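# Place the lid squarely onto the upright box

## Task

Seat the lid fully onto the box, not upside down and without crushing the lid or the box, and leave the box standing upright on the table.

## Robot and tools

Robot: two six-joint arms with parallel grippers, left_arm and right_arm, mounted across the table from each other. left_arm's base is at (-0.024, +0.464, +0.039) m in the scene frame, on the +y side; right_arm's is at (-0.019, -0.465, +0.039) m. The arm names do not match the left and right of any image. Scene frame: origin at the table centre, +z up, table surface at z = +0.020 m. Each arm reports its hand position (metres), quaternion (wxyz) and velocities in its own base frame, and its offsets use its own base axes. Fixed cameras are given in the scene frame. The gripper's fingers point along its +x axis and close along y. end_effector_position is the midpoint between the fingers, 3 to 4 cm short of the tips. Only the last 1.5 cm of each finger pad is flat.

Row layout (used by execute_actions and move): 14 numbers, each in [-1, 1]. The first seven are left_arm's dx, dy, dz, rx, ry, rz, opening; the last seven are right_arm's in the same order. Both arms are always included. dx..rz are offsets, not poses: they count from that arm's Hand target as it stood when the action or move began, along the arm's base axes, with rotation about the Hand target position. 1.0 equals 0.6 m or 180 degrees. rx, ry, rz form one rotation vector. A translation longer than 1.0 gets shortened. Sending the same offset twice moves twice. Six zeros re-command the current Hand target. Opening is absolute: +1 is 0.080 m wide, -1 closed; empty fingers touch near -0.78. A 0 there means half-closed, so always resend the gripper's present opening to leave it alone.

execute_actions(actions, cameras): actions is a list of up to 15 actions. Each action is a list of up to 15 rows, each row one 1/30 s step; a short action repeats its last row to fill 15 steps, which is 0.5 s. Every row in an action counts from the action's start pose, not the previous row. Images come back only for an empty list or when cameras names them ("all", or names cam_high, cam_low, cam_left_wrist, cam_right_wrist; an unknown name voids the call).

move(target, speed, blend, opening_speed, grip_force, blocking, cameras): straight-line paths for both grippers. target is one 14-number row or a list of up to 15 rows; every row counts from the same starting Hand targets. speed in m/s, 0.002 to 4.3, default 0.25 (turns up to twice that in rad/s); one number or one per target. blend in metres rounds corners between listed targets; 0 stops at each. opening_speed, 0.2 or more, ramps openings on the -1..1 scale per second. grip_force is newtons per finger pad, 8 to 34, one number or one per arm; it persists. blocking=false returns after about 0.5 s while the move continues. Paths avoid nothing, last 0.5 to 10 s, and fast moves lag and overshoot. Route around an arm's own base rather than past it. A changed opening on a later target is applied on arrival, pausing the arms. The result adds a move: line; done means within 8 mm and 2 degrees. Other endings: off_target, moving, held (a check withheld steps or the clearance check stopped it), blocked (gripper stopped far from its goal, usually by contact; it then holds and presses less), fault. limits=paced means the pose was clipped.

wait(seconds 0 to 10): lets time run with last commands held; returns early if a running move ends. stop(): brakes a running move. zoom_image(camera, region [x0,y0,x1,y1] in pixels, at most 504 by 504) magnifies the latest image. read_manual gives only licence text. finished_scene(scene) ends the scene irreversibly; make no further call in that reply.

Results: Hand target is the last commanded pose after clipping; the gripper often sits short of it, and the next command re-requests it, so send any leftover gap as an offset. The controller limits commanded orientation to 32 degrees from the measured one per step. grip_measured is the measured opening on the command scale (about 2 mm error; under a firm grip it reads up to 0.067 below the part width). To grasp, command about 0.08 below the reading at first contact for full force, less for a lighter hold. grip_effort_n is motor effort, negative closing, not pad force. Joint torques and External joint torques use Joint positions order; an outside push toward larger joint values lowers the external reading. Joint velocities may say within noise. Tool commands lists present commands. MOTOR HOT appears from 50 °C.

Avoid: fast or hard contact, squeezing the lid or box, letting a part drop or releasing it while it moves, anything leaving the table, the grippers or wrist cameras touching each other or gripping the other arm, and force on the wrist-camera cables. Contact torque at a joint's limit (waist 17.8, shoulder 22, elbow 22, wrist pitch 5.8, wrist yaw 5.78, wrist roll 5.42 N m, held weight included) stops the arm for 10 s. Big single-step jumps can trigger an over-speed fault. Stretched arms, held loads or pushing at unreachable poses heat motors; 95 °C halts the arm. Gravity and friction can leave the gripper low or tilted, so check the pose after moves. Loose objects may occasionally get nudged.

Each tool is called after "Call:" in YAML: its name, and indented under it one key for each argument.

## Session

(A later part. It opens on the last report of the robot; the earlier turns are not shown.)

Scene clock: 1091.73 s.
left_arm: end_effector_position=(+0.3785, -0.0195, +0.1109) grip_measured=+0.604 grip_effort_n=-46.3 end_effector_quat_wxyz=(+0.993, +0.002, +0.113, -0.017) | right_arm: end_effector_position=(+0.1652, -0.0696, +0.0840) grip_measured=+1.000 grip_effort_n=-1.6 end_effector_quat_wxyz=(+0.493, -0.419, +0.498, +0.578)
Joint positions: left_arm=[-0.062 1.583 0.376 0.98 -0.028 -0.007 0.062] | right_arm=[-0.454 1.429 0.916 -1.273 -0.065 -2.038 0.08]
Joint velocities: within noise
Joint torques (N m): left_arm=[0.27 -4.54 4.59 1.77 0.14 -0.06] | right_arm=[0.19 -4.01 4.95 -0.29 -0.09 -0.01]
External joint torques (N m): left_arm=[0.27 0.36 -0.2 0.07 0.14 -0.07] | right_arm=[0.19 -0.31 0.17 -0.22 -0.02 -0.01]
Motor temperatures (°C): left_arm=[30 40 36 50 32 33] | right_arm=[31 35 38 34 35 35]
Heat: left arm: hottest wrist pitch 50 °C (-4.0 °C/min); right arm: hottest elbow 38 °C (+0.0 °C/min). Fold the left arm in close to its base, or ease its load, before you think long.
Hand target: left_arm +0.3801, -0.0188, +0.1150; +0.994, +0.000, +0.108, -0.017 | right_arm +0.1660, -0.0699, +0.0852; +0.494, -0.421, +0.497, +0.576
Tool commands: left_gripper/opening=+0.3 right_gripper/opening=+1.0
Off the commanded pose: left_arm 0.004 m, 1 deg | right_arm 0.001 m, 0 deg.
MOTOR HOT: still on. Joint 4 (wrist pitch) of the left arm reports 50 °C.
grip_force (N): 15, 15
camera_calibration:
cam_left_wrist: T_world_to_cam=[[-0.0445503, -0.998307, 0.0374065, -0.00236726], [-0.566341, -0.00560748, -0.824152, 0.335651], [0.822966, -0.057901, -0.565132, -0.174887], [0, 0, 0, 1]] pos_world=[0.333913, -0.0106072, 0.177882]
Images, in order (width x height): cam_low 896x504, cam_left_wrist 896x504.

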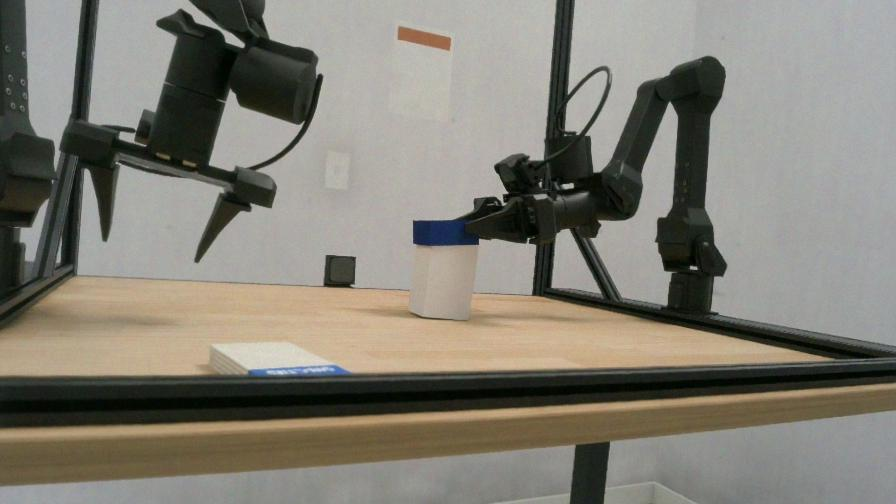

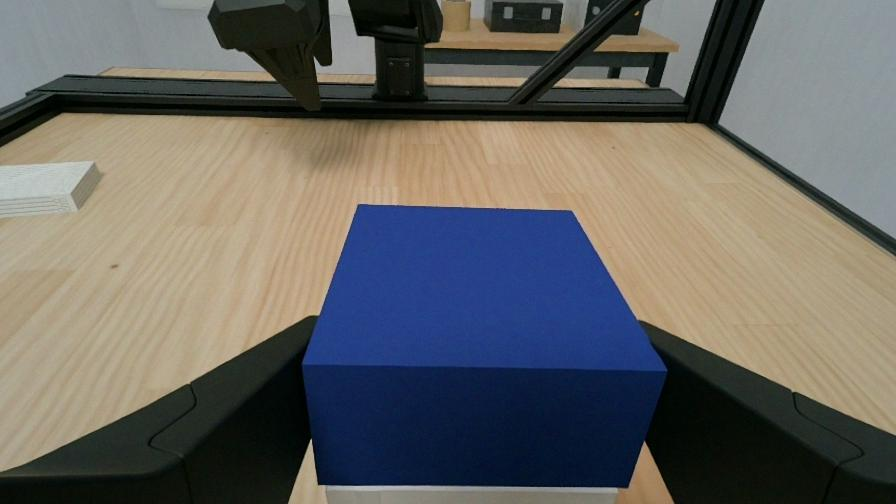

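Call:
move:
  target: [-0.006, 0, -0.025, 0, -0.026, 0, 0.3, 0, 0, 0, 0, 0, 0, 1]
  cameras: ["cam_low", "cam_left_wrist"]
  speed: 0.03

Call:
zoom_image:
  camera: "cam_low"
  region: [390, 190, 510, 340]

Scene clock: 1154.73 s.
left_arm: end_effector_position=(+0.3789, -0.0194, +0.1087) grip_measured=+0.604 grip_effort_n=-46.3 end_effector_quat_wxyz=(+0.998, -0.001, +0.055, -0.017) | right_arm: end_effector_position=(+0.1652, -0.0696, +0.0840) grip_measured=+1.000 grip_effort_n=-1.6 end_effector_quat_wxyz=(+0.493, -0.419, +0.498, +0.578)
Joint positions: left_arm=[-0.062 1.732 0.329 1.293 -0.028 -0.007 0.062] | right_arm=[-0.454 1.429 0.916 -1.273 -0.065 -2.038 0.08]
Joint torques (N m): left_arm=[0.08 -2.47 2.07 1.92 0.06 0.08] | right_arm=[0.13 -4.18 5.03 -0.2 -0.07 -0.02]
External joint torques (N m): left_arm=[0.08 2.64 -1.79 0.23 0.05 0.08] | right_arm=[0.13 -0.44 0.31 -0.11 0.01 -0.01]
Heat: left arm: hottest wrist pitch 50 °C (+0.0 °C/min); right arm: hottest elbow 38 °C (+0.0 °C/min). Fold the left arm in close to its base, or ease its load, before you think long.
Hand target: left_arm +0.3764, -0.0189, +0.1000; +0.998, +0.001, +0.068, -0.017 | right_arm +0.1660, -0.0699, +0.0852; +0.494, -0.421, +0.497, +0.576
Off the commanded pose: left_arm 0.009 m, 1 deg | right_arm 0.001 m, 0 deg.
MOTOR HOT: still on. Joint 4 (wrist pitch) of the left arm reports 50 °C.
grip_force (N): 15, 15
move: off_target (left_arm)
camera_calibration:
cam_left_wrist: T_world_to_cam=[[-0.0485764, -0.998048, 0.0392402, -0.000774645], [-0.466333, -0.0120798, -0.884527, 0.302607], [0.883275, -0.0612661, -0.464836, -0.210362], [0, 0, 0, 1]] pos_world=[0.326885, -0.0100058, 0.169911]
Images, in order (width x height): cam_low 896x504, cam_left_wrist 896x504.

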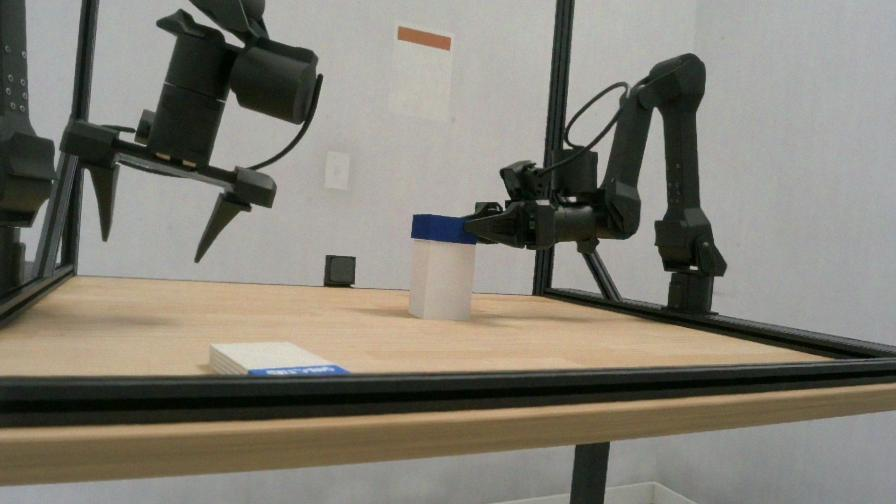

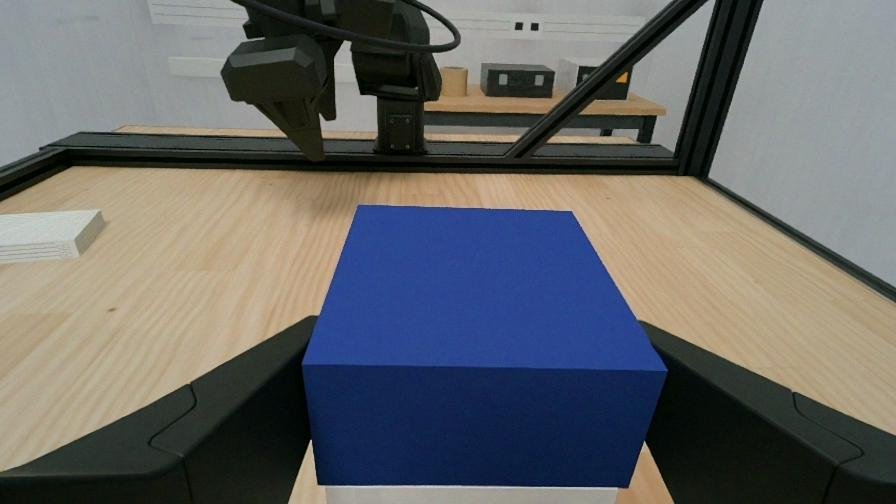

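Scaled by 3.360 from the camera's 896x504 image, which has a finer 1280x720 frame.

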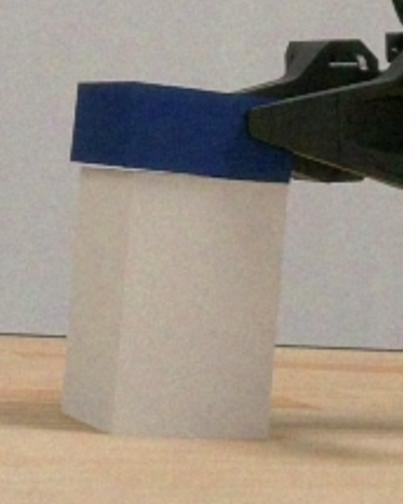

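Call:
move:
  target:
    - [-0.0023, 0, 0.0242, 0, 0.0094, 0, 0.3, 0, 0, 0, 0, 0, 0, 1]
    - [-0.0023, 0, 0.0, 0, 0.0094, 0, 0.3, 0, 0, 0, 0, 0, 0, 1]
  cameras: ["cam_low", "cam_left_wrist"]
  speed: 0.04

Call:
zoom_image:
  camera: "cam_low"
  region: [390, 190, 510, 340]

Scene clock: 1171.30 s.
left_arm: end_effector_position=(+0.3768, -0.0192, +0.1046) grip_measured=+0.604 grip_effort_n=-46.3 end_effector_quat_wxyz=(+0.997, +0.000, +0.077, -0.017) | right_arm: end_effector_position=(+0.1652, -0.0696, +0.0840) grip_measured=+1.000 grip_effort_n=-1.6 end_effector_quat_wxyz=(+0.493, -0.419, +0.498, +0.578)
Joint positions: left_arm=[-0.062 1.696 0.331 1.211 -0.028 -0.007 0.062] | right_arm=[-0.454 1.429 0.916 -1.273 -0.065 -2.038 0.08]
Joint torques (N m): left_arm=[0.19 -3.09 2.46 2.46 0.06 0.01] | right_arm=[-0.04 -4.04 4.88 -0.25 -0.16 -0.07]
External joint torques (N m): left_arm=[0.18 1.94 -1.61 0.76 0.07 0.01] | right_arm=[-0.04 -0.32 0.12 -0.17 -0.08 -0.06]
Heat: left arm: hottest wrist pitch 51 °C (+1.0 °C/min); right arm: hottest elbow 38 °C (+0.0 °C/min). Fold the left arm in close to its base, or ease its load, before you think long.
Hand target: left_arm +0.3750, -0.0189, +0.0999; +0.996, +0.000, +0.083, -0.017 | right_arm +0.1660, -0.0699, +0.0852; +0.494, -0.421, +0.497, +0.576
Off the commanded pose: left_arm 0.005 m, 1 deg | right_arm 0.001 m, 0 deg.
MOTOR HOT: still on. Joint 4 (wrist pitch) of the left arm reports 51 °C.
grip_force (N): 15, 15
move: done
camera_calibration:
cam_left_wrist: T_world_to_cam=[[-0.0468687, -0.998155, 0.0386041, -0.00122541], [-0.504604, -0.0096946, -0.863297, 0.310223], [0.862078, -0.0599414, -0.503218, -0.198372], [0, 0, 0, 1]] pos_world=[0.327495, -0.0101064, 0.168038]
Images, in order (width x height): cam_low 896x504, cam_left_wrist 896x504.

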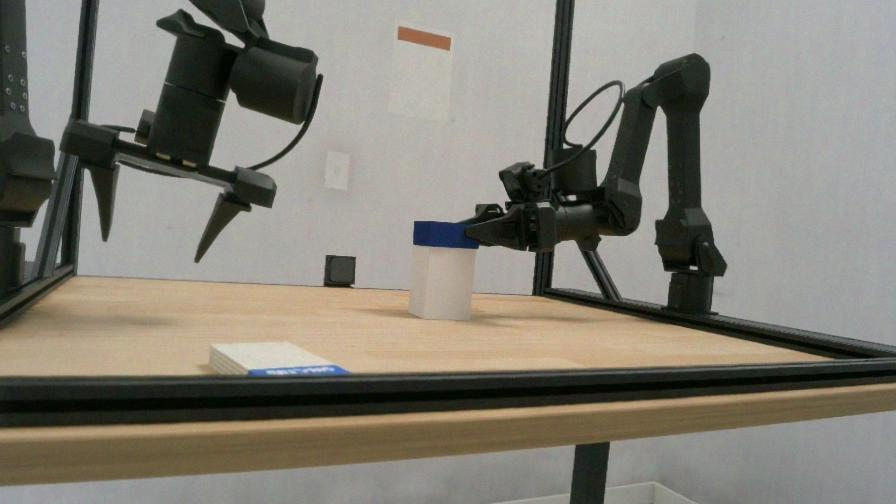

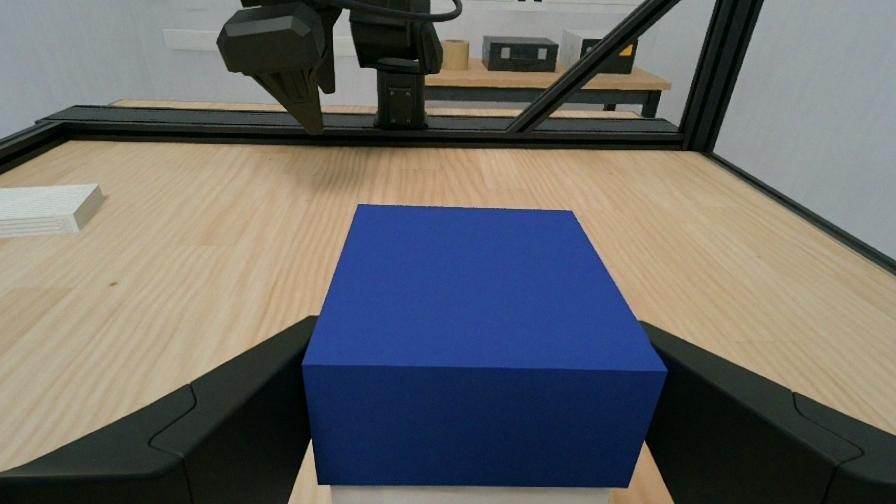

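Scaled by 3.360 from the camera's 896x504 image, which has a finer 1280x720 frame.

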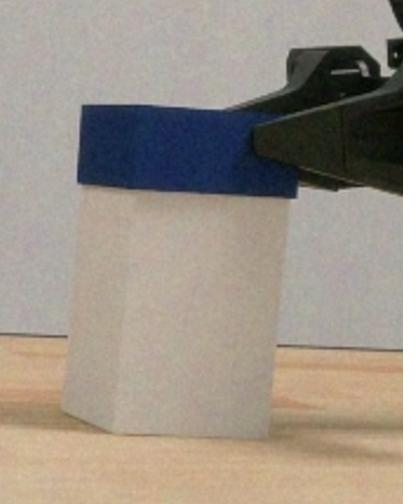

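Call:
move:
  target: [0, 0, -0.025, 0, -0.007, 0, 0.3, 0, 0, 0, 0, 0, 0, 1]
  cameras: ["cam_low"]
  speed: 0.04

Call:
zoom_image:
  camera: "cam_low"
  region: [390, 190, 510, 340]

Scene clock: 1180.07 s.
left_arm: end_effector_position=(+0.3770, -0.0192, +0.0902) grip_measured=+0.604 grip_effort_n=-46.3 end_effector_quat_wxyz=(+0.998, -0.001, +0.064, -0.017) | right_arm: end_effector_position=(+0.1652, -0.0696, +0.0840) grip_measured=+1.000 grip_effort_n=-1.6 end_effector_quat_wxyz=(+0.493, -0.419, +0.498, +0.578)
Joint positions: left_arm=[-0.062 1.825 0.315 1.382 -0.028 -0.007 0.062] | right_arm=[-0.454 1.429 0.916 -1.273 -0.065 -2.038 0.08]
Joint torques (N m): left_arm=[0.11 -2.99 1.86 2.29 0.04 0.07] | right_arm=[-0.12 -4.09 4.98 -0.23 -0.14 0.05]
External joint torques (N m): left_arm=[0.1 2.35 -1.5 0.57 0.04 0.07] | right_arm=[-0.11 -0.37 0.23 -0.16 -0.07 0.06]
Heat: left arm: hottest wrist pitch 52 °C (+2.0 °C/min); right arm: hottest elbow 38 °C (+0.0 °C/min). Fold the left arm in close to its base, or ease its load, before you think long.
Hand target: left_arm +0.3750, -0.0189, +0.0849; +0.997, +0.001, +0.072, -0.017 | right_arm +0.1660, -0.0699, +0.0852; +0.494, -0.421, +0.497, +0.576
Off the commanded pose: left_arm 0.006 m, 1 deg | right_arm 0.001 m, 0 deg.
MOTOR HOT: still on. Joint 4 (wrist pitch) of the left arm reports 52 °C.
grip_force (N): 15, 15
move: done
Images, in order (width x height): cam_low 896x504.

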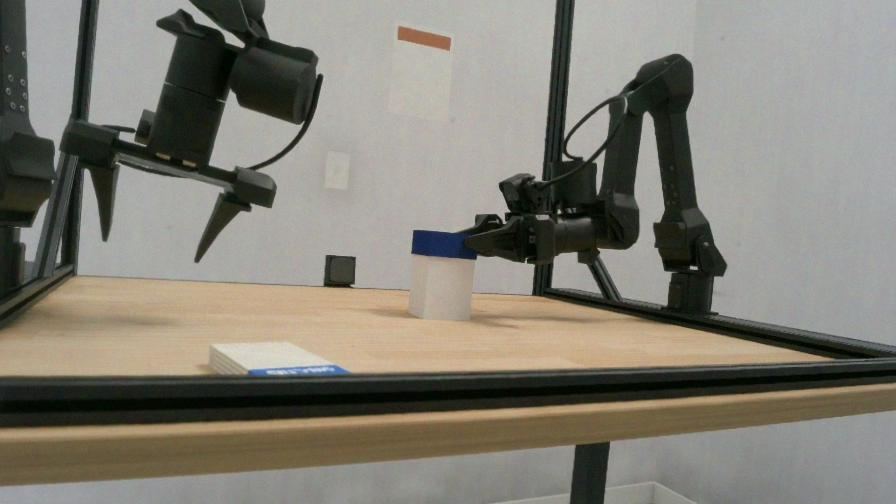

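Scaled by 3.360 from the camera's 896x504 image, which has a finer 1280x720 frame.

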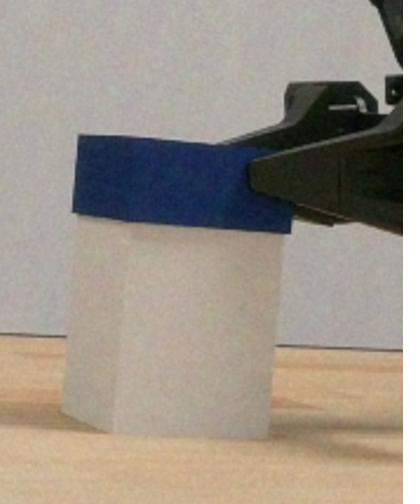

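Call:
move:
  target: [0, 0, -0.0167, 0, 0, 0, 0.3, 0, 0, 0, 0, 0, 0, 1]
  cameras: ["cam_low"]
  speed: 0.04

Call:
zoom_image:
  camera: "cam_low"
  region: [390, 190, 510, 340]

Scene clock: 1193.10 s.
left_arm: end_effector_position=(+0.3770, -0.0192, +0.0803) grip_measured=+0.604 grip_effort_n=-46.3 end_effector_quat_wxyz=(+0.998, -0.001, +0.064, -0.017) | right_arm: end_effector_position=(+0.1652, -0.0696, +0.0840) grip_measured=+1.000 grip_effort_n=-1.6 end_effector_quat_wxyz=(+0.493, -0.419, +0.498, +0.578)
Joint positions: left_arm=[-0.062 1.895 0.312 1.455 -0.028 -0.007 0.062] | right_arm=[-0.454 1.429 0.916 -1.273 -0.065 -2.038 0.08]
Joint torques (N m): left_arm=[0.12 -3.1 1.6 2.29 0.05 0.07] | right_arm=[-0.03 -3.97 5.02 -0.24 -0.13 -0.02]
External joint torques (N m): left_arm=[0.1 2.3 -1.35 0.6 0.06 0.07] | right_arm=[-0.02 -0.21 0.27 -0.14 -0.05 -0.01]
Heat: left arm: hottest wrist pitch 54 °C (+4.1 °C/min); right arm: hottest elbow 38 °C (+0.0 °C/min). Fold the left arm in close to its base, or ease its load, before you think long.
Hand target: left_arm +0.3750, -0.0189, +0.0750; +0.997, +0.000, +0.071, -0.017 | right_arm +0.1660, -0.0699, +0.0852; +0.494, -0.421, +0.497, +0.576
Off the commanded pose: left_arm 0.006 m, 1 deg | right_arm 0.001 m, 0 deg.
MOTOR HOT: still on. Joint 4 (wrist pitch) of the left arm reports 54 °C.
grip_force (N): 15, 15
move: done
Images, in order (width x height): cam_low 896x504.

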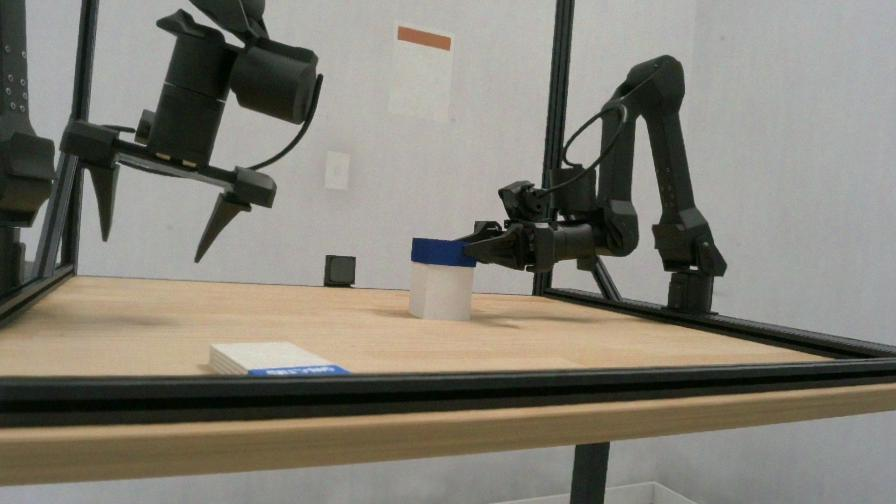

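Scaled by 3.360 from the camera's 896x504 image, which has a finer 1280x720 frame.

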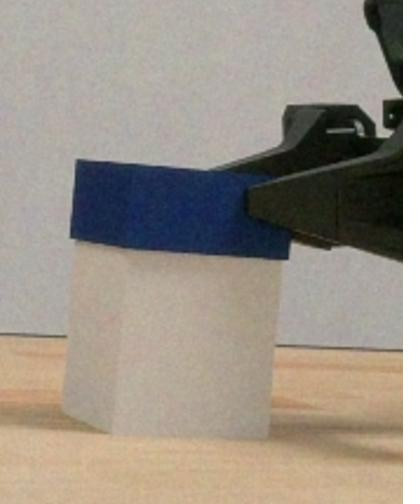

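Call:
move:
  target: [0, 0, -0.01, 0, 0, 0, 0.3, 0, 0, 0, 0, 0, 0, 1]
  cameras: ["cam_low"]
  speed: 0.04

Call:
zoom_image:
  camera: "cam_low"
  region: [390, 190, 510, 340]

Scene clock: 1203.23 s.
left_arm: end_effector_position=(+0.3774, -0.0193, +0.0779) grip_measured=+0.604 grip_effort_n=-46.3 end_effector_quat_wxyz=(+0.998, -0.001, +0.057, -0.017) | right_arm: end_effector_position=(+0.1652, -0.0696, +0.0840) grip_measured=+1.000 grip_effort_n=-1.6 end_effector_quat_wxyz=(+0.493, -0.419, +0.498, +0.578)
Joint positions: left_arm=[-0.062 1.932 0.312 1.505 -0.028 -0.007 0.062] | right_arm=[-0.454 1.429 0.916 -1.273 -0.065 -2.038 0.08]
Joint torques (N m): left_arm=[0.12 -2.5 1.5 1.73 0.06 0.07] | right_arm=[-0.02 -4.03 4.86 -0.26 -0.05 0.03]
External joint torques (N m): left_arm=[0.07 2.99 -1.27 0.03 0.07 0.07] | right_arm=[0 -0.31 0.12 -0.17 0.02 0.04]
Heat: left arm: hottest wrist pitch 53 °C (+3.0 °C/min); right arm: hottest elbow 38 °C (+0.0 °C/min). Fold the left arm in close to its base, or ease its load, before you think long.
Hand target: left_arm +0.3750, -0.0189, +0.0689; +0.997, +0.001, +0.071, -0.017 | right_arm +0.1660, -0.0699, +0.0852; +0.494, -0.421, +0.497, +0.576
Off the commanded pose: left_arm 0.009 m, 2 deg | right_arm 0.001 m, 0 deg.
MOTOR HOT: still on. Joint 4 (wrist pitch) of the left arm reports 53 °C.
grip_force (N): 15, 15
move: off_target (left_arm)
Images, in order (width x height): cam_low 896x504.

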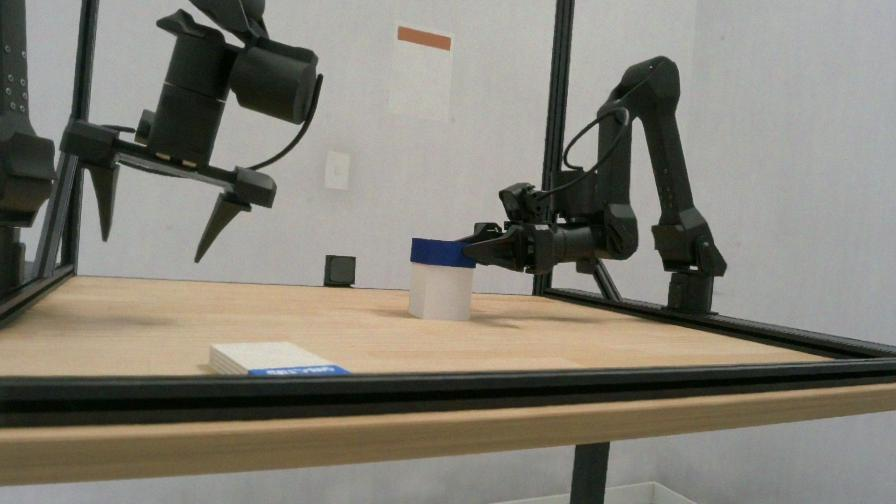

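Scaled by 3.360 from the camera's 896x504 image, which has a finer 1280x720 frame.

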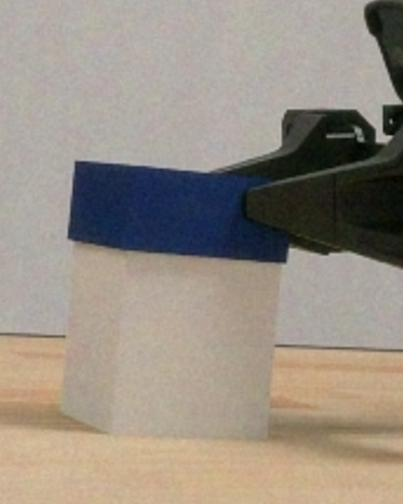

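Call:
move:
  target:
    - [0, 0, 0.01, 0, 0.006, 0, 1, 0, 0, 0, 0, 0, 0, 1]
    - [-0.12, 0, 0.02, 0, 0.006, 0, 1, 0, 0, 0, 0, 0, 0, 1]
  cameras: ["cam_low", "cam_left_wrist"]
  speed: 0.1
  opening_speed: 0.8

Call:
zoom_image:
  camera: "cam_low"
  region: [390, 190, 510, 340]

Scene clock: 1225.97 s.
left_arm: end_effector_position=(+0.3044, -0.0190, +0.0793) grip_measured=+0.996 grip_effort_n=14.7 end_effector_quat_wxyz=(+0.996, +0.002, +0.083, -0.018) | right_arm: end_effector_position=(+0.1652, -0.0696, +0.0840) grip_measured=+1.000 grip_effort_n=-1.6 end_effector_quat_wxyz=(+0.493, -0.419, +0.498, +0.578)
Joint positions: left_arm=[-0.086 1.701 0.032 1.502 -0.049 -0.008 0.08] | right_arm=[-0.454 1.429 0.916 -1.273 -0.065 -2.038 0.08]
Joint torques (N m): left_arm=[-0.3 -3.56 1.46 2.19 -0.19 -0.12] | right_arm=[0.18 -3.99 4.94 -0.23 -0.1 0]
External joint torques (N m): left_arm=[-0.3 -0.08 -1.04 0.52 -0.19 -0.12] | right_arm=[0.18 -0.26 0.17 -0.15 -0.03 0]
Heat: left arm: hottest wrist pitch 53 °C (+2.0 °C/min); right arm: hottest elbow 38 °C (+0.0 °C/min). Fold the left arm in close to its base, or ease its load, before you think long.
Hand target: left_arm +0.3030, -0.0189, +0.0809; +0.997, +0.000, +0.081, -0.017 | right_arm +0.1660, -0.0699, +0.0852; +0.494, -0.421, +0.497, +0.576
Off the commanded pose: left_arm 0.002 m, 0 deg | right_arm 0.001 m, 0 deg.
MOTOR HOT: still on. Joint 4 (wrist pitch) of the left arm reports 53 °C.
grip_force (N): 15, 15
move: done
camera_calibration:
cam_left_wrist: T_world_to_cam=[[-0.0500153, -0.998122, 0.0353665, -0.00215913], [-0.516273, -0.00447514, -0.856412, 0.255048], [0.854962, -0.0610925, -0.51508, -0.145534], [0, 0, 0, 1]] pos_world=[0.255992, -0.00990472, 0.143541]
Images, in order (width x height): cam_low 896x504, cam_left_wrist 896x504.

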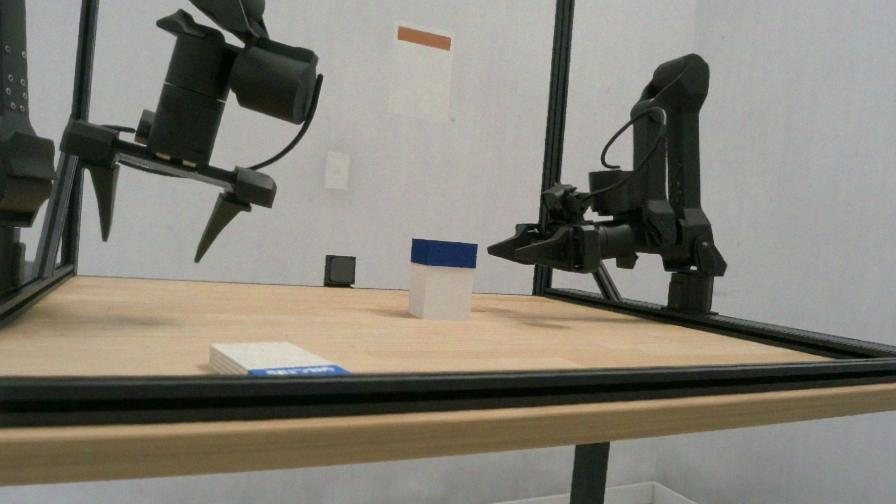

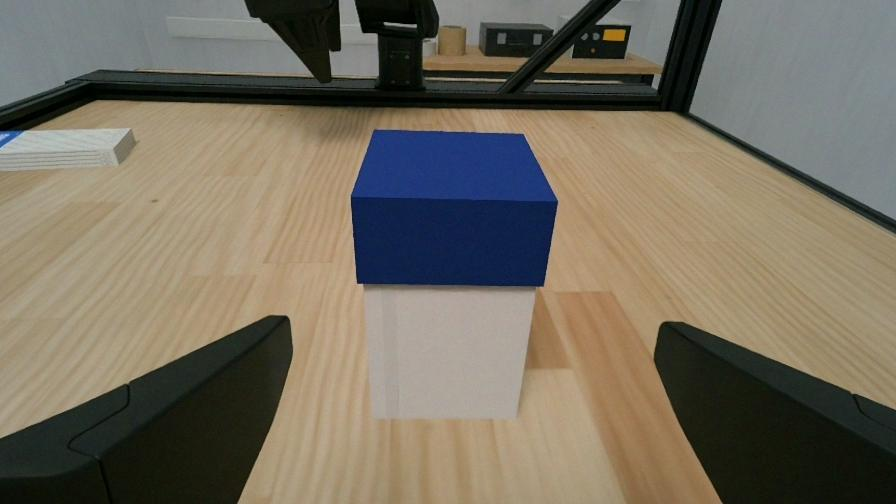

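Scaled by 3.360 from the camera's 896x504 image, which has a finer 1280x720 frame.

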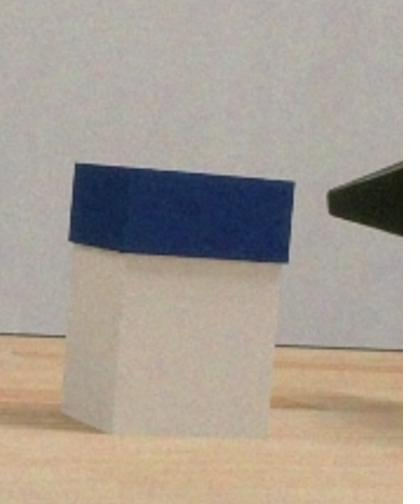

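Call:
move:
  target:
    - [0, 0, 0.1317, 0, 0, 0, -0.78, 0, 0, 0, 0, 0, 0, 1]
    - [0.2183, -0.011, 0.13, 0.0134, 0.3925, 0, -0.78, 0, 0, 0, 0, 0, 0, 1]
  cameras: ["cam_low", "cam_left_wrist"]
  speed: [0.25, 0.4]
  blend: [0.03, 0]

Scene clock: 1254.07 s.
left_arm: end_effector_position=(+0.4312, -0.0259, +0.1613) grip_measured=-0.769 grip_effort_n=-44.4 end_effector_quat_wxyz=(+0.767, +0.013, +0.641, -0.013) | right_arm: end_effector_position=(+0.1652, -0.0696, +0.0840) grip_measured=+1.000 grip_effort_n=-1.6 end_effector_quat_wxyz=(+0.493, -0.419, +0.498, +0.578)
Joint positions: left_arm=[-0.063 2.06 1.977 -1.309 -0.008 -0.025 0] | right_arm=[-0.454 1.429 0.916 -1.273 -0.065 -2.038 0.08]
Joint torques (N m): left_arm=[0.24 -6.51 6.15 0.62 0.14 -0.12] | right_arm=[-0.13 -4.21 4.71 -0.21 -0.07 -0.02]
External joint torques (N m): left_arm=[0.14 3.04 0.23 -0.01 0.17 -0.11] | right_arm=[-0.12 -0.5 -0.02 -0.13 0.01 -0.02]
Heat: left arm: hottest wrist pitch 53 °C (-1.0 °C/min); right arm: hottest elbow 38 °C (+0.0 °C/min). Fold the left arm in close to its base, or ease its load, before you think long.
Hand target: left_arm +0.4340, -0.0255, +0.1591; +0.766, +0.010, +0.642, -0.013 | right_arm +0.1660, -0.0699, +0.0852; +0.494, -0.421, +0.497, +0.576
Off the commanded pose: left_arm 0.004 m, 0 deg | right_arm 0.001 m, 0 deg.
MOTOR HOT: still on. Joint 4 (wrist pitch) of the left arm reports 53 °C.
grip_force (N): 15, 15
move: done
camera_calibration:
cam_left_wrist: T_world_to_cam=[[-0.00723583, -0.999762, 0.0205593, -0.0216938], [-0.980702, 0.0111118, 0.195192, 0.42163], [-0.195374, -0.0187502, -0.98055, 0.316906], [0, 0, 0, 1]] pos_world=[0.475251, -0.0204317, 0.228889]
Images, in order (width x height): cam_low 896x504, cam_left_wrist 896x504.

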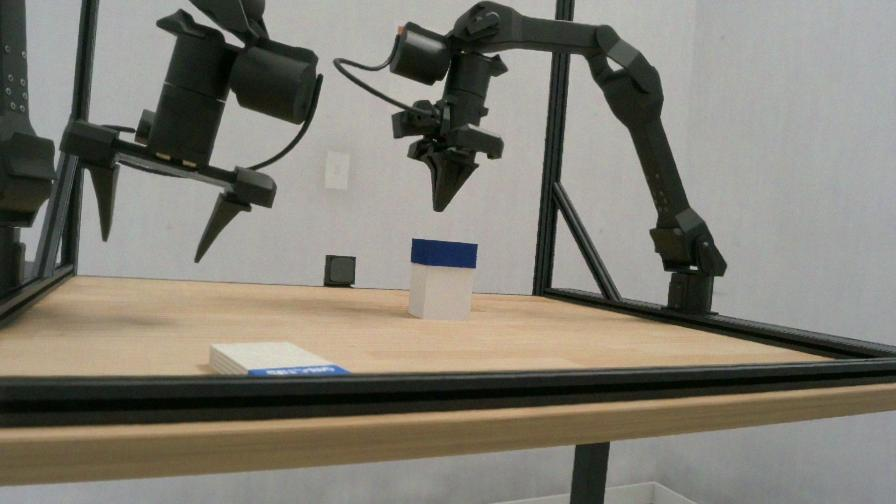

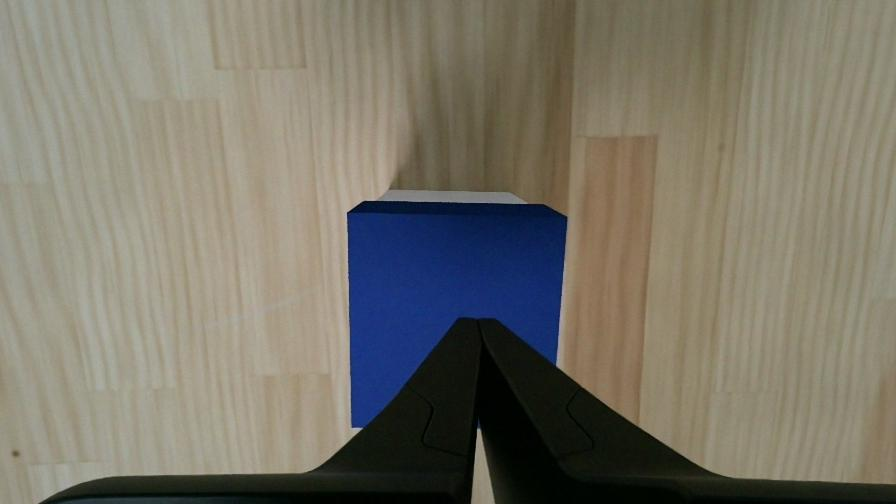

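Call:
move:
  target: [0.012, 0.001, -0.055, 0, 0, 0, -0.78, 0, 0, 0, 0, 0, 0, 1]
  cameras: ["cam_low"]
  speed: 0.06

Call:
zoom_image:
  camera: "cam_low"
  region: [390, 190, 510, 340]

Scene clock: 1268.33 s.
left_arm: end_effector_position=(+0.4420, -0.0256, +0.1340) grip_measured=-0.769 grip_effort_n=-44.4 end_effector_quat_wxyz=(+0.772, +0.012, +0.635, -0.012) | right_arm: end_effector_position=(+0.1652, -0.0696, +0.0840) grip_measured=+1.000 grip_effort_n=-1.6 end_effector_quat_wxyz=(+0.493, -0.419, +0.498, +0.578)
Joint positions: left_arm=[-0.061 2.08 1.896 -1.193 -0.008 -0.025 0] | right_arm=[-0.454 1.429 0.916 -1.273 -0.065 -2.038 0.08]
Joint torques (N m): left_arm=[0.35 -6.78 3.93 1.03 0.16 -0.02] | right_arm=[-0.07 -3.93 5.01 -0.23 -0.13 -0.04]
External joint torques (N m): left_arm=[0.35 2.84 -1.99 0.38 0.17 -0.02] | right_arm=[-0.05 -0.22 0.28 -0.15 -0.06 -0.03]
Heat: left arm: hottest wrist pitch 50 °C (-3.0 °C/min); right arm: hottest elbow 38 °C (+0.0 °C/min). Fold the left arm in close to its base, or ease its load, before you think long.
Hand target: left_arm +0.4412, -0.0250, +0.1260; +0.766, +0.010, +0.642, -0.013 | right_arm +0.1660, -0.0699, +0.0852; +0.494, -0.421, +0.497, +0.576
Off the commanded pose: left_arm 0.008 m, 1 deg | right_arm 0.001 m, 0 deg.
MOTOR HOT: still on. Joint 4 (wrist pitch) of the left arm reports 50 °C.
grip_force (N): 15, 15
move: done
Images, in order (width x height): cam_low 896x504.

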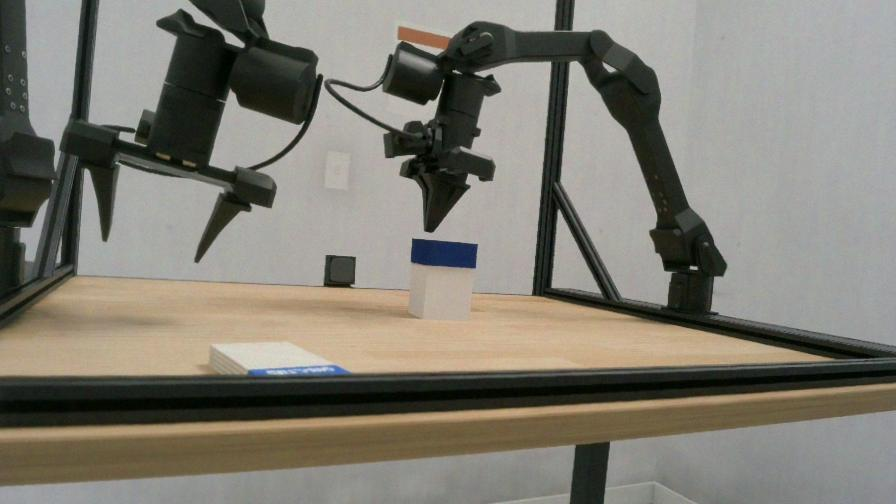

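Scaled by 3.360 from the camera's 896x504 image, which has a finer 1280x720 frame.

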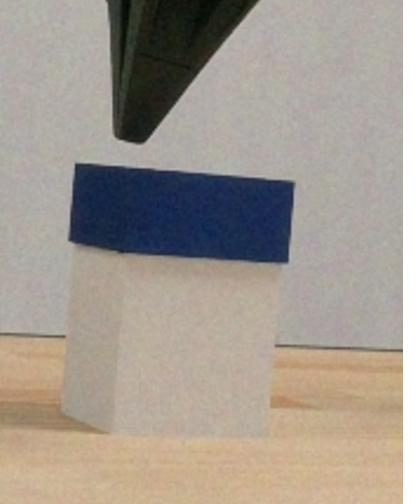

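Call:
move:
  target: [-0.001, 0, -0.0217, 0, 0.004, 0, -0.78, 0, 0, 0, 0, 0, 0, 1]
  cameras: ["cam_low"]
  speed: 0.05

Call:
zoom_image:
  camera: "cam_low"
  region: [390, 190, 510, 340]

Scene clock: 1276.43 s.
left_arm: end_effector_position=(+0.4423, -0.0256, +0.1237) grip_measured=-0.769 grip_effort_n=-44.4 end_effector_quat_wxyz=(+0.771, +0.012, +0.637, -0.012) | right_arm: end_effector_position=(+0.1652, -0.0696, +0.0840) grip_measured=+1.000 grip_effort_n=-1.6 end_effector_quat_wxyz=(+0.493, -0.419, +0.498, +0.578)
Joint positions: left_arm=[-0.06 2.085 1.863 -1.16 -0.007 -0.025 0] | right_arm=[-0.454 1.429 0.916 -1.273 -0.065 -2.038 0.08]
Joint torques (N m): left_arm=[0.3 -6.54 3.55 0.99 0.16 0] | right_arm=[-0.14 -3.93 5.02 -0.27 -0.09 0]
External joint torques (N m): left_arm=[0.29 3.18 -2.4 0.36 0.17 0] | right_arm=[-0.15 -0.22 0.32 -0.16 -0.01 0]
Heat: left arm: hottest wrist pitch 50 °C (-3.0 °C/min); right arm: hottest elbow 38 °C (+0.0 °C/min). Fold the left arm in close to its base, or ease its load, before you think long.
Hand target: left_arm +0.4406, -0.0249, +0.1130; +0.762, +0.010, +0.647, -0.013 | right_arm +0.1660, -0.0699, +0.0852; +0.494, -0.421, +0.497, +0.576
Off the commanded pose: left_arm 0.011 m, 2 deg | right_arm 0.001 m, 0 deg.
MOTOR HOT: still on. Joint 4 (wrist pitch) of the left arm reports 50 °C.
grip_force (N): 15, 15
move: off_target (left_arm)
Images, in order (width x height): cam_low 896x504.

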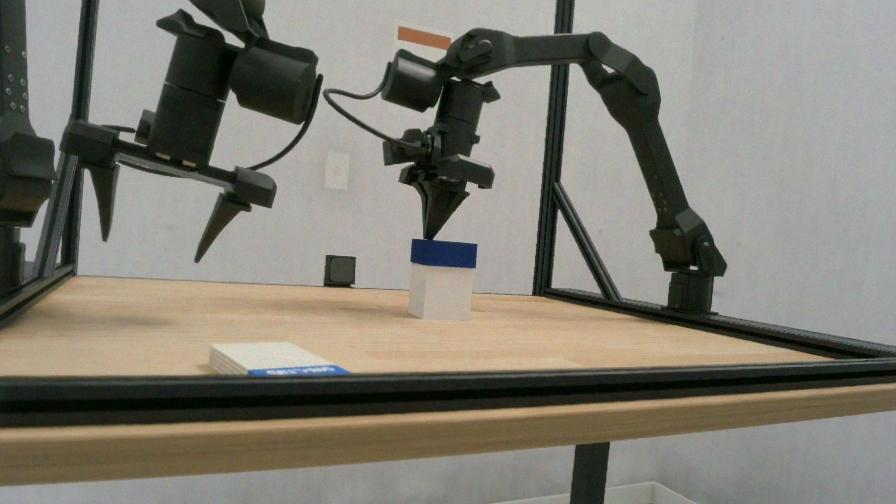

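Scaled by 3.360 from the camera's 896x504 image, which has a finer 1280x720 frame.

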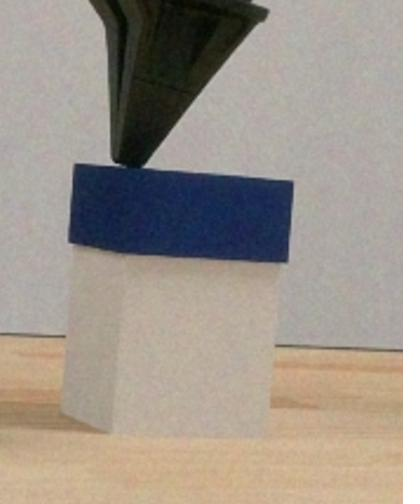

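Call:
move:
  target: [-0.002, 0, -0.0217, 0, 0, 0, -0.78, 0, 0, 0, 0, 0, 0, 1]
  cameras: ["cam_low"]
  speed: 0.04

Call:
zoom_image:
  camera: "cam_low"
  region: [390, 190, 510, 340]

Scene clock: 1285.00 s.
left_arm: end_effector_position=(+0.4457, -0.0258, +0.1193) grip_measured=-0.769 grip_effort_n=-44.4 end_effector_quat_wxyz=(+0.779, +0.011, +0.626, -0.013) | right_arm: end_effector_position=(+0.1652, -0.0696, +0.0840) grip_measured=+1.000 grip_effort_n=-1.6 end_effector_quat_wxyz=(+0.493, -0.419, +0.498, +0.578)
Joint positions: left_arm=[-0.06 2.074 1.824 -1.104 -0.007 -0.025 0] | right_arm=[-0.454 1.429 0.916 -1.273 -0.065 -2.038 0.08]
Joint torques (N m): left_arm=[0.29 -5.62 1.85 0.75 0.17 -0.02] | right_arm=[-0.07 -3.98 4.9 -0.26 -0.13 -0.03]
External joint torques (N m): left_arm=[0.28 4.01 -4.14 0.06 0.18 -0.02] | right_arm=[-0.09 -0.23 0.14 -0.17 -0.05 -0.02]
Heat: left arm: hottest wrist pitch 49 °C (-4.0 °C/min); right arm: hottest elbow 38 °C (+0.0 °C/min). Fold the left arm in close to its base, or ease its load, before you think long.
Hand target: left_arm +0.4394, -0.0249, +0.0999; +0.762, +0.010, +0.647, -0.013 | right_arm +0.1660, -0.0699, +0.0852; +0.494, -0.421, +0.497, +0.576
Off the commanded pose: left_arm 0.020 m, 3 deg | right_arm 0.001 m, 0 deg.
MOTOR HOT: still on. Joint 4 (wrist pitch) of the left arm reports 49 °C.
grip_force (N): 15, 15
move: off_target (left_arm)
Images, in order (width x height): cam_low 896x504.

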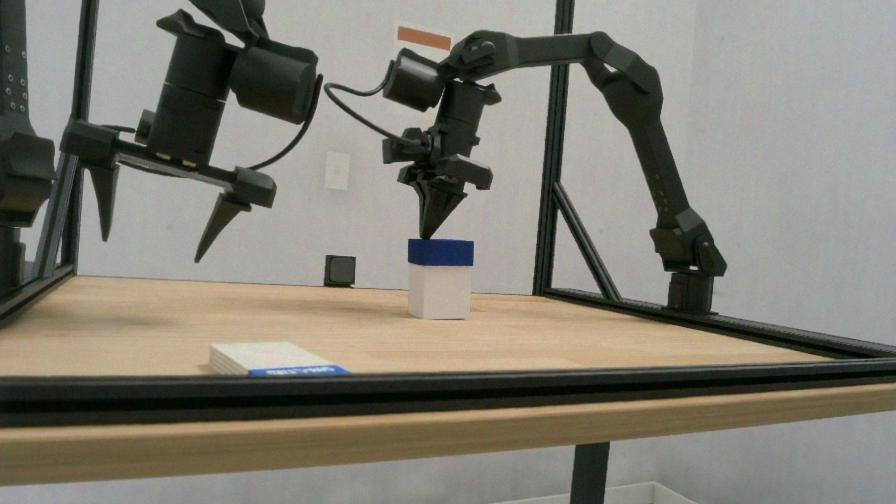

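Scaled by 3.360 from the camera's 896x504 image, which has a finer 1280x720 frame.

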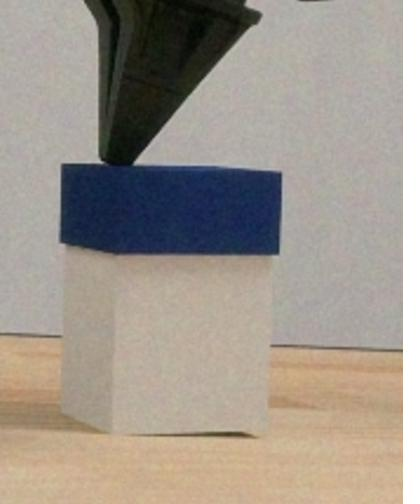

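Call:
move:
  target: [-0.003, 0, 0.06, 0, 0, 0, -0.78, 0, 0, 0, 0, 0, 0, 1]
  cameras: ["cam_low"]
  speed: 0.06

Call:
zoom_image:
  camera: "cam_low"
  region: [390, 190, 510, 340]

Scene clock: 1294.47 s.
left_arm: end_effector_position=(+0.4349, -0.0251, +0.1381) grip_measured=-0.769 grip_effort_n=-44.4 end_effector_quat_wxyz=(+0.763, +0.012, +0.646, -0.012) | right_arm: end_effector_position=(+0.1652, -0.0696, +0.0840) grip_measured=+1.000 grip_effort_n=-1.6 end_effector_quat_wxyz=(+0.493, -0.419, +0.498, +0.578)
Joint positions: left_arm=[-0.06 2.078 1.913 -1.241 -0.007 -0.025 0] | right_arm=[-0.454 1.429 0.916 -1.273 -0.065 -2.038 0.08]
Joint torques (N m): left_arm=[0.27 -6.68 6.12 0.6 0.16 -0.03] | right_arm=[-0.16 -4.03 4.76 -0.26 -0.13 0]
External joint torques (N m): left_arm=[0.14 3.02 0.16 -0.01 0.18 -0.03] | right_arm=[-0.18 -0.3 -0.01 -0.18 -0.05 0.01]
Heat: left arm: hottest wrist pitch 48 °C (-5.0 °C/min); right arm: hottest elbow 38 °C (+0.0 °C/min). Fold the left arm in close to its base, or ease its load, before you think long.
Hand target: left_arm +0.4377, -0.0249, +0.1360; +0.762, +0.010, +0.647, -0.013 | right_arm +0.1660, -0.0699, +0.0852; +0.494, -0.421, +0.497, +0.576
Off the commanded pose: left_arm 0.004 m, 0 deg | right_arm 0.001 m, 0 deg.
MOTOR HOT: still on. Joint 4 (wrist pitch) of the left arm reports 48 °C.
grip_force (N): 15, 15
move: done
Images, in order (width x height): cam_low 896x504.

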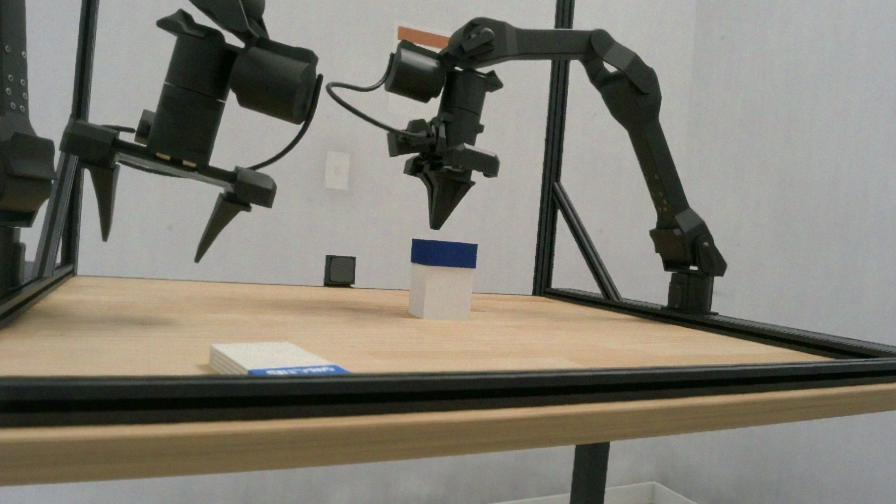

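Scaled by 3.360 from the camera's 896x504 image, which has a finer 1280x720 frame.

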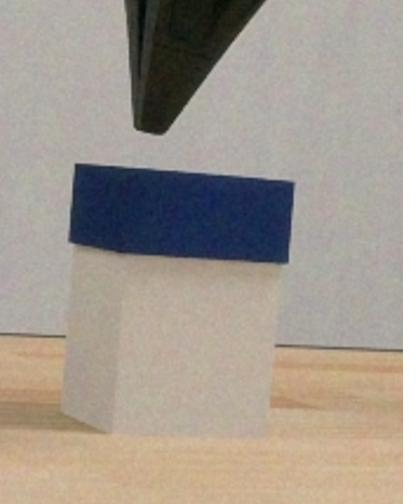

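Call:
zoom_image:
  camera: "cam_low"
  region: [400, 230, 490, 280]

Scaled by 5.600 from the camera's 896x504 image, which has a finer 1280x720 frame.

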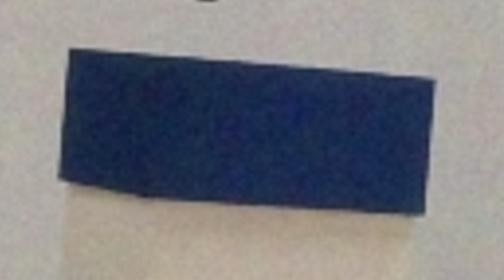

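Call:
move:
  target:
    - [-0.035, 0.0075, -0.005, 0, 0, 0, -0.78, 0, 0, 0, 0, 0, 0, 1]
    - [-0.038, 0.0075, -0.055, 0, 0, 0, -0.78, 0, 0, 0, 0, 0, 0, 1]
  cameras: ["cam_low"]
  speed: [0.1, 0.04]

Call:
zoom_image:
  camera: "cam_low"
  region: [390, 190, 510, 340]

Scene clock: 1335.80 s.
left_arm: end_effector_position=(+0.4177, -0.0209, +0.1189) grip_measured=-0.769 grip_effort_n=-44.4 end_effector_quat_wxyz=(+0.774, +0.010, +0.633, -0.011) | right_arm: end_effector_position=(+0.1652, -0.0696, +0.0840) grip_measured=+1.000 grip_effort_n=-1.6 end_effector_quat_wxyz=(+0.493, -0.419, +0.498, +0.578)
Joint positions: left_arm=[-0.052 1.973 1.678 -1.077 -0.006 -0.023 0] | right_arm=[-0.454 1.429 0.916 -1.273 -0.065 -2.038 0.08]
Joint torques (N m): left_arm=[0.17 -5.16 2.42 1.65 0.15 0.2] | right_arm=[0.02 -4.11 4.74 -0.28 -0.1 0]
External joint torques (N m): left_arm=[0.19 3.72 -3.49 1.01 0.15 0.2] | right_arm=[0.04 -0.37 0 -0.18 -0.02 0.01]
Heat: left arm: hottest wrist pitch 46 °C (-4.0 °C/min); right arm: hottest elbow 38 °C (+0.0 °C/min).
Hand target: left_arm +0.4148, -0.0205, +0.1030; +0.762, +0.010, +0.647, -0.013 | right_arm +0.1660, -0.0699, +0.0852; +0.494, -0.421, +0.497, +0.576
Off the commanded pose: left_arm 0.016 m, 2 deg | right_arm 0.001 m, 0 deg.
MOTOR HOT: cleared for the motors of the left arm.
grip_force (N): 15, 15
move: off_target (left_arm)
Images, in order (width x height): cam_low 896x504.

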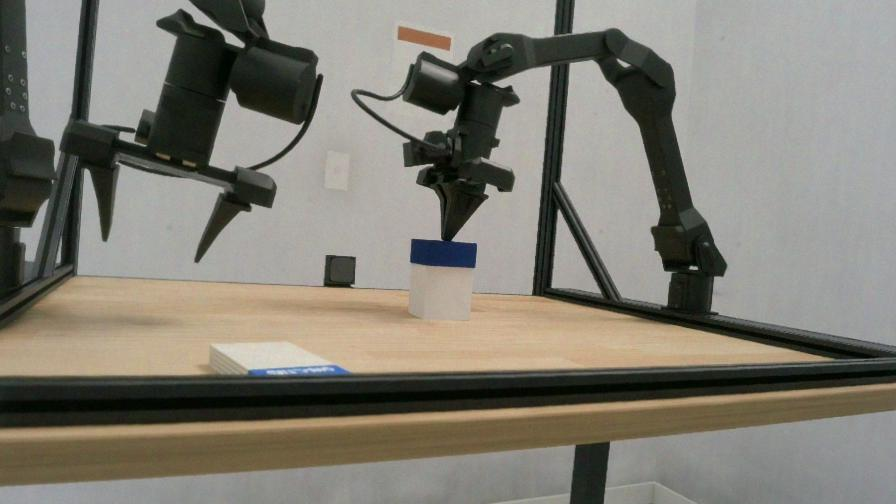

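Scaled by 3.360 from the camera's 896x504 image, which has a finer 1280x720 frame.

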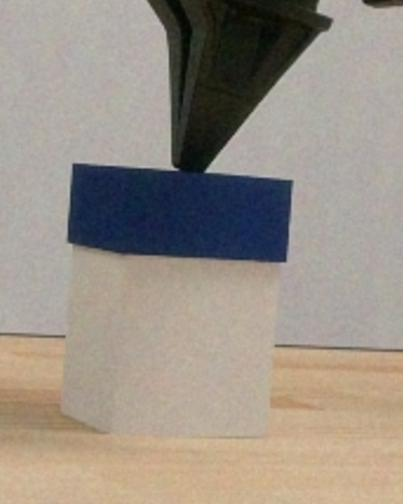

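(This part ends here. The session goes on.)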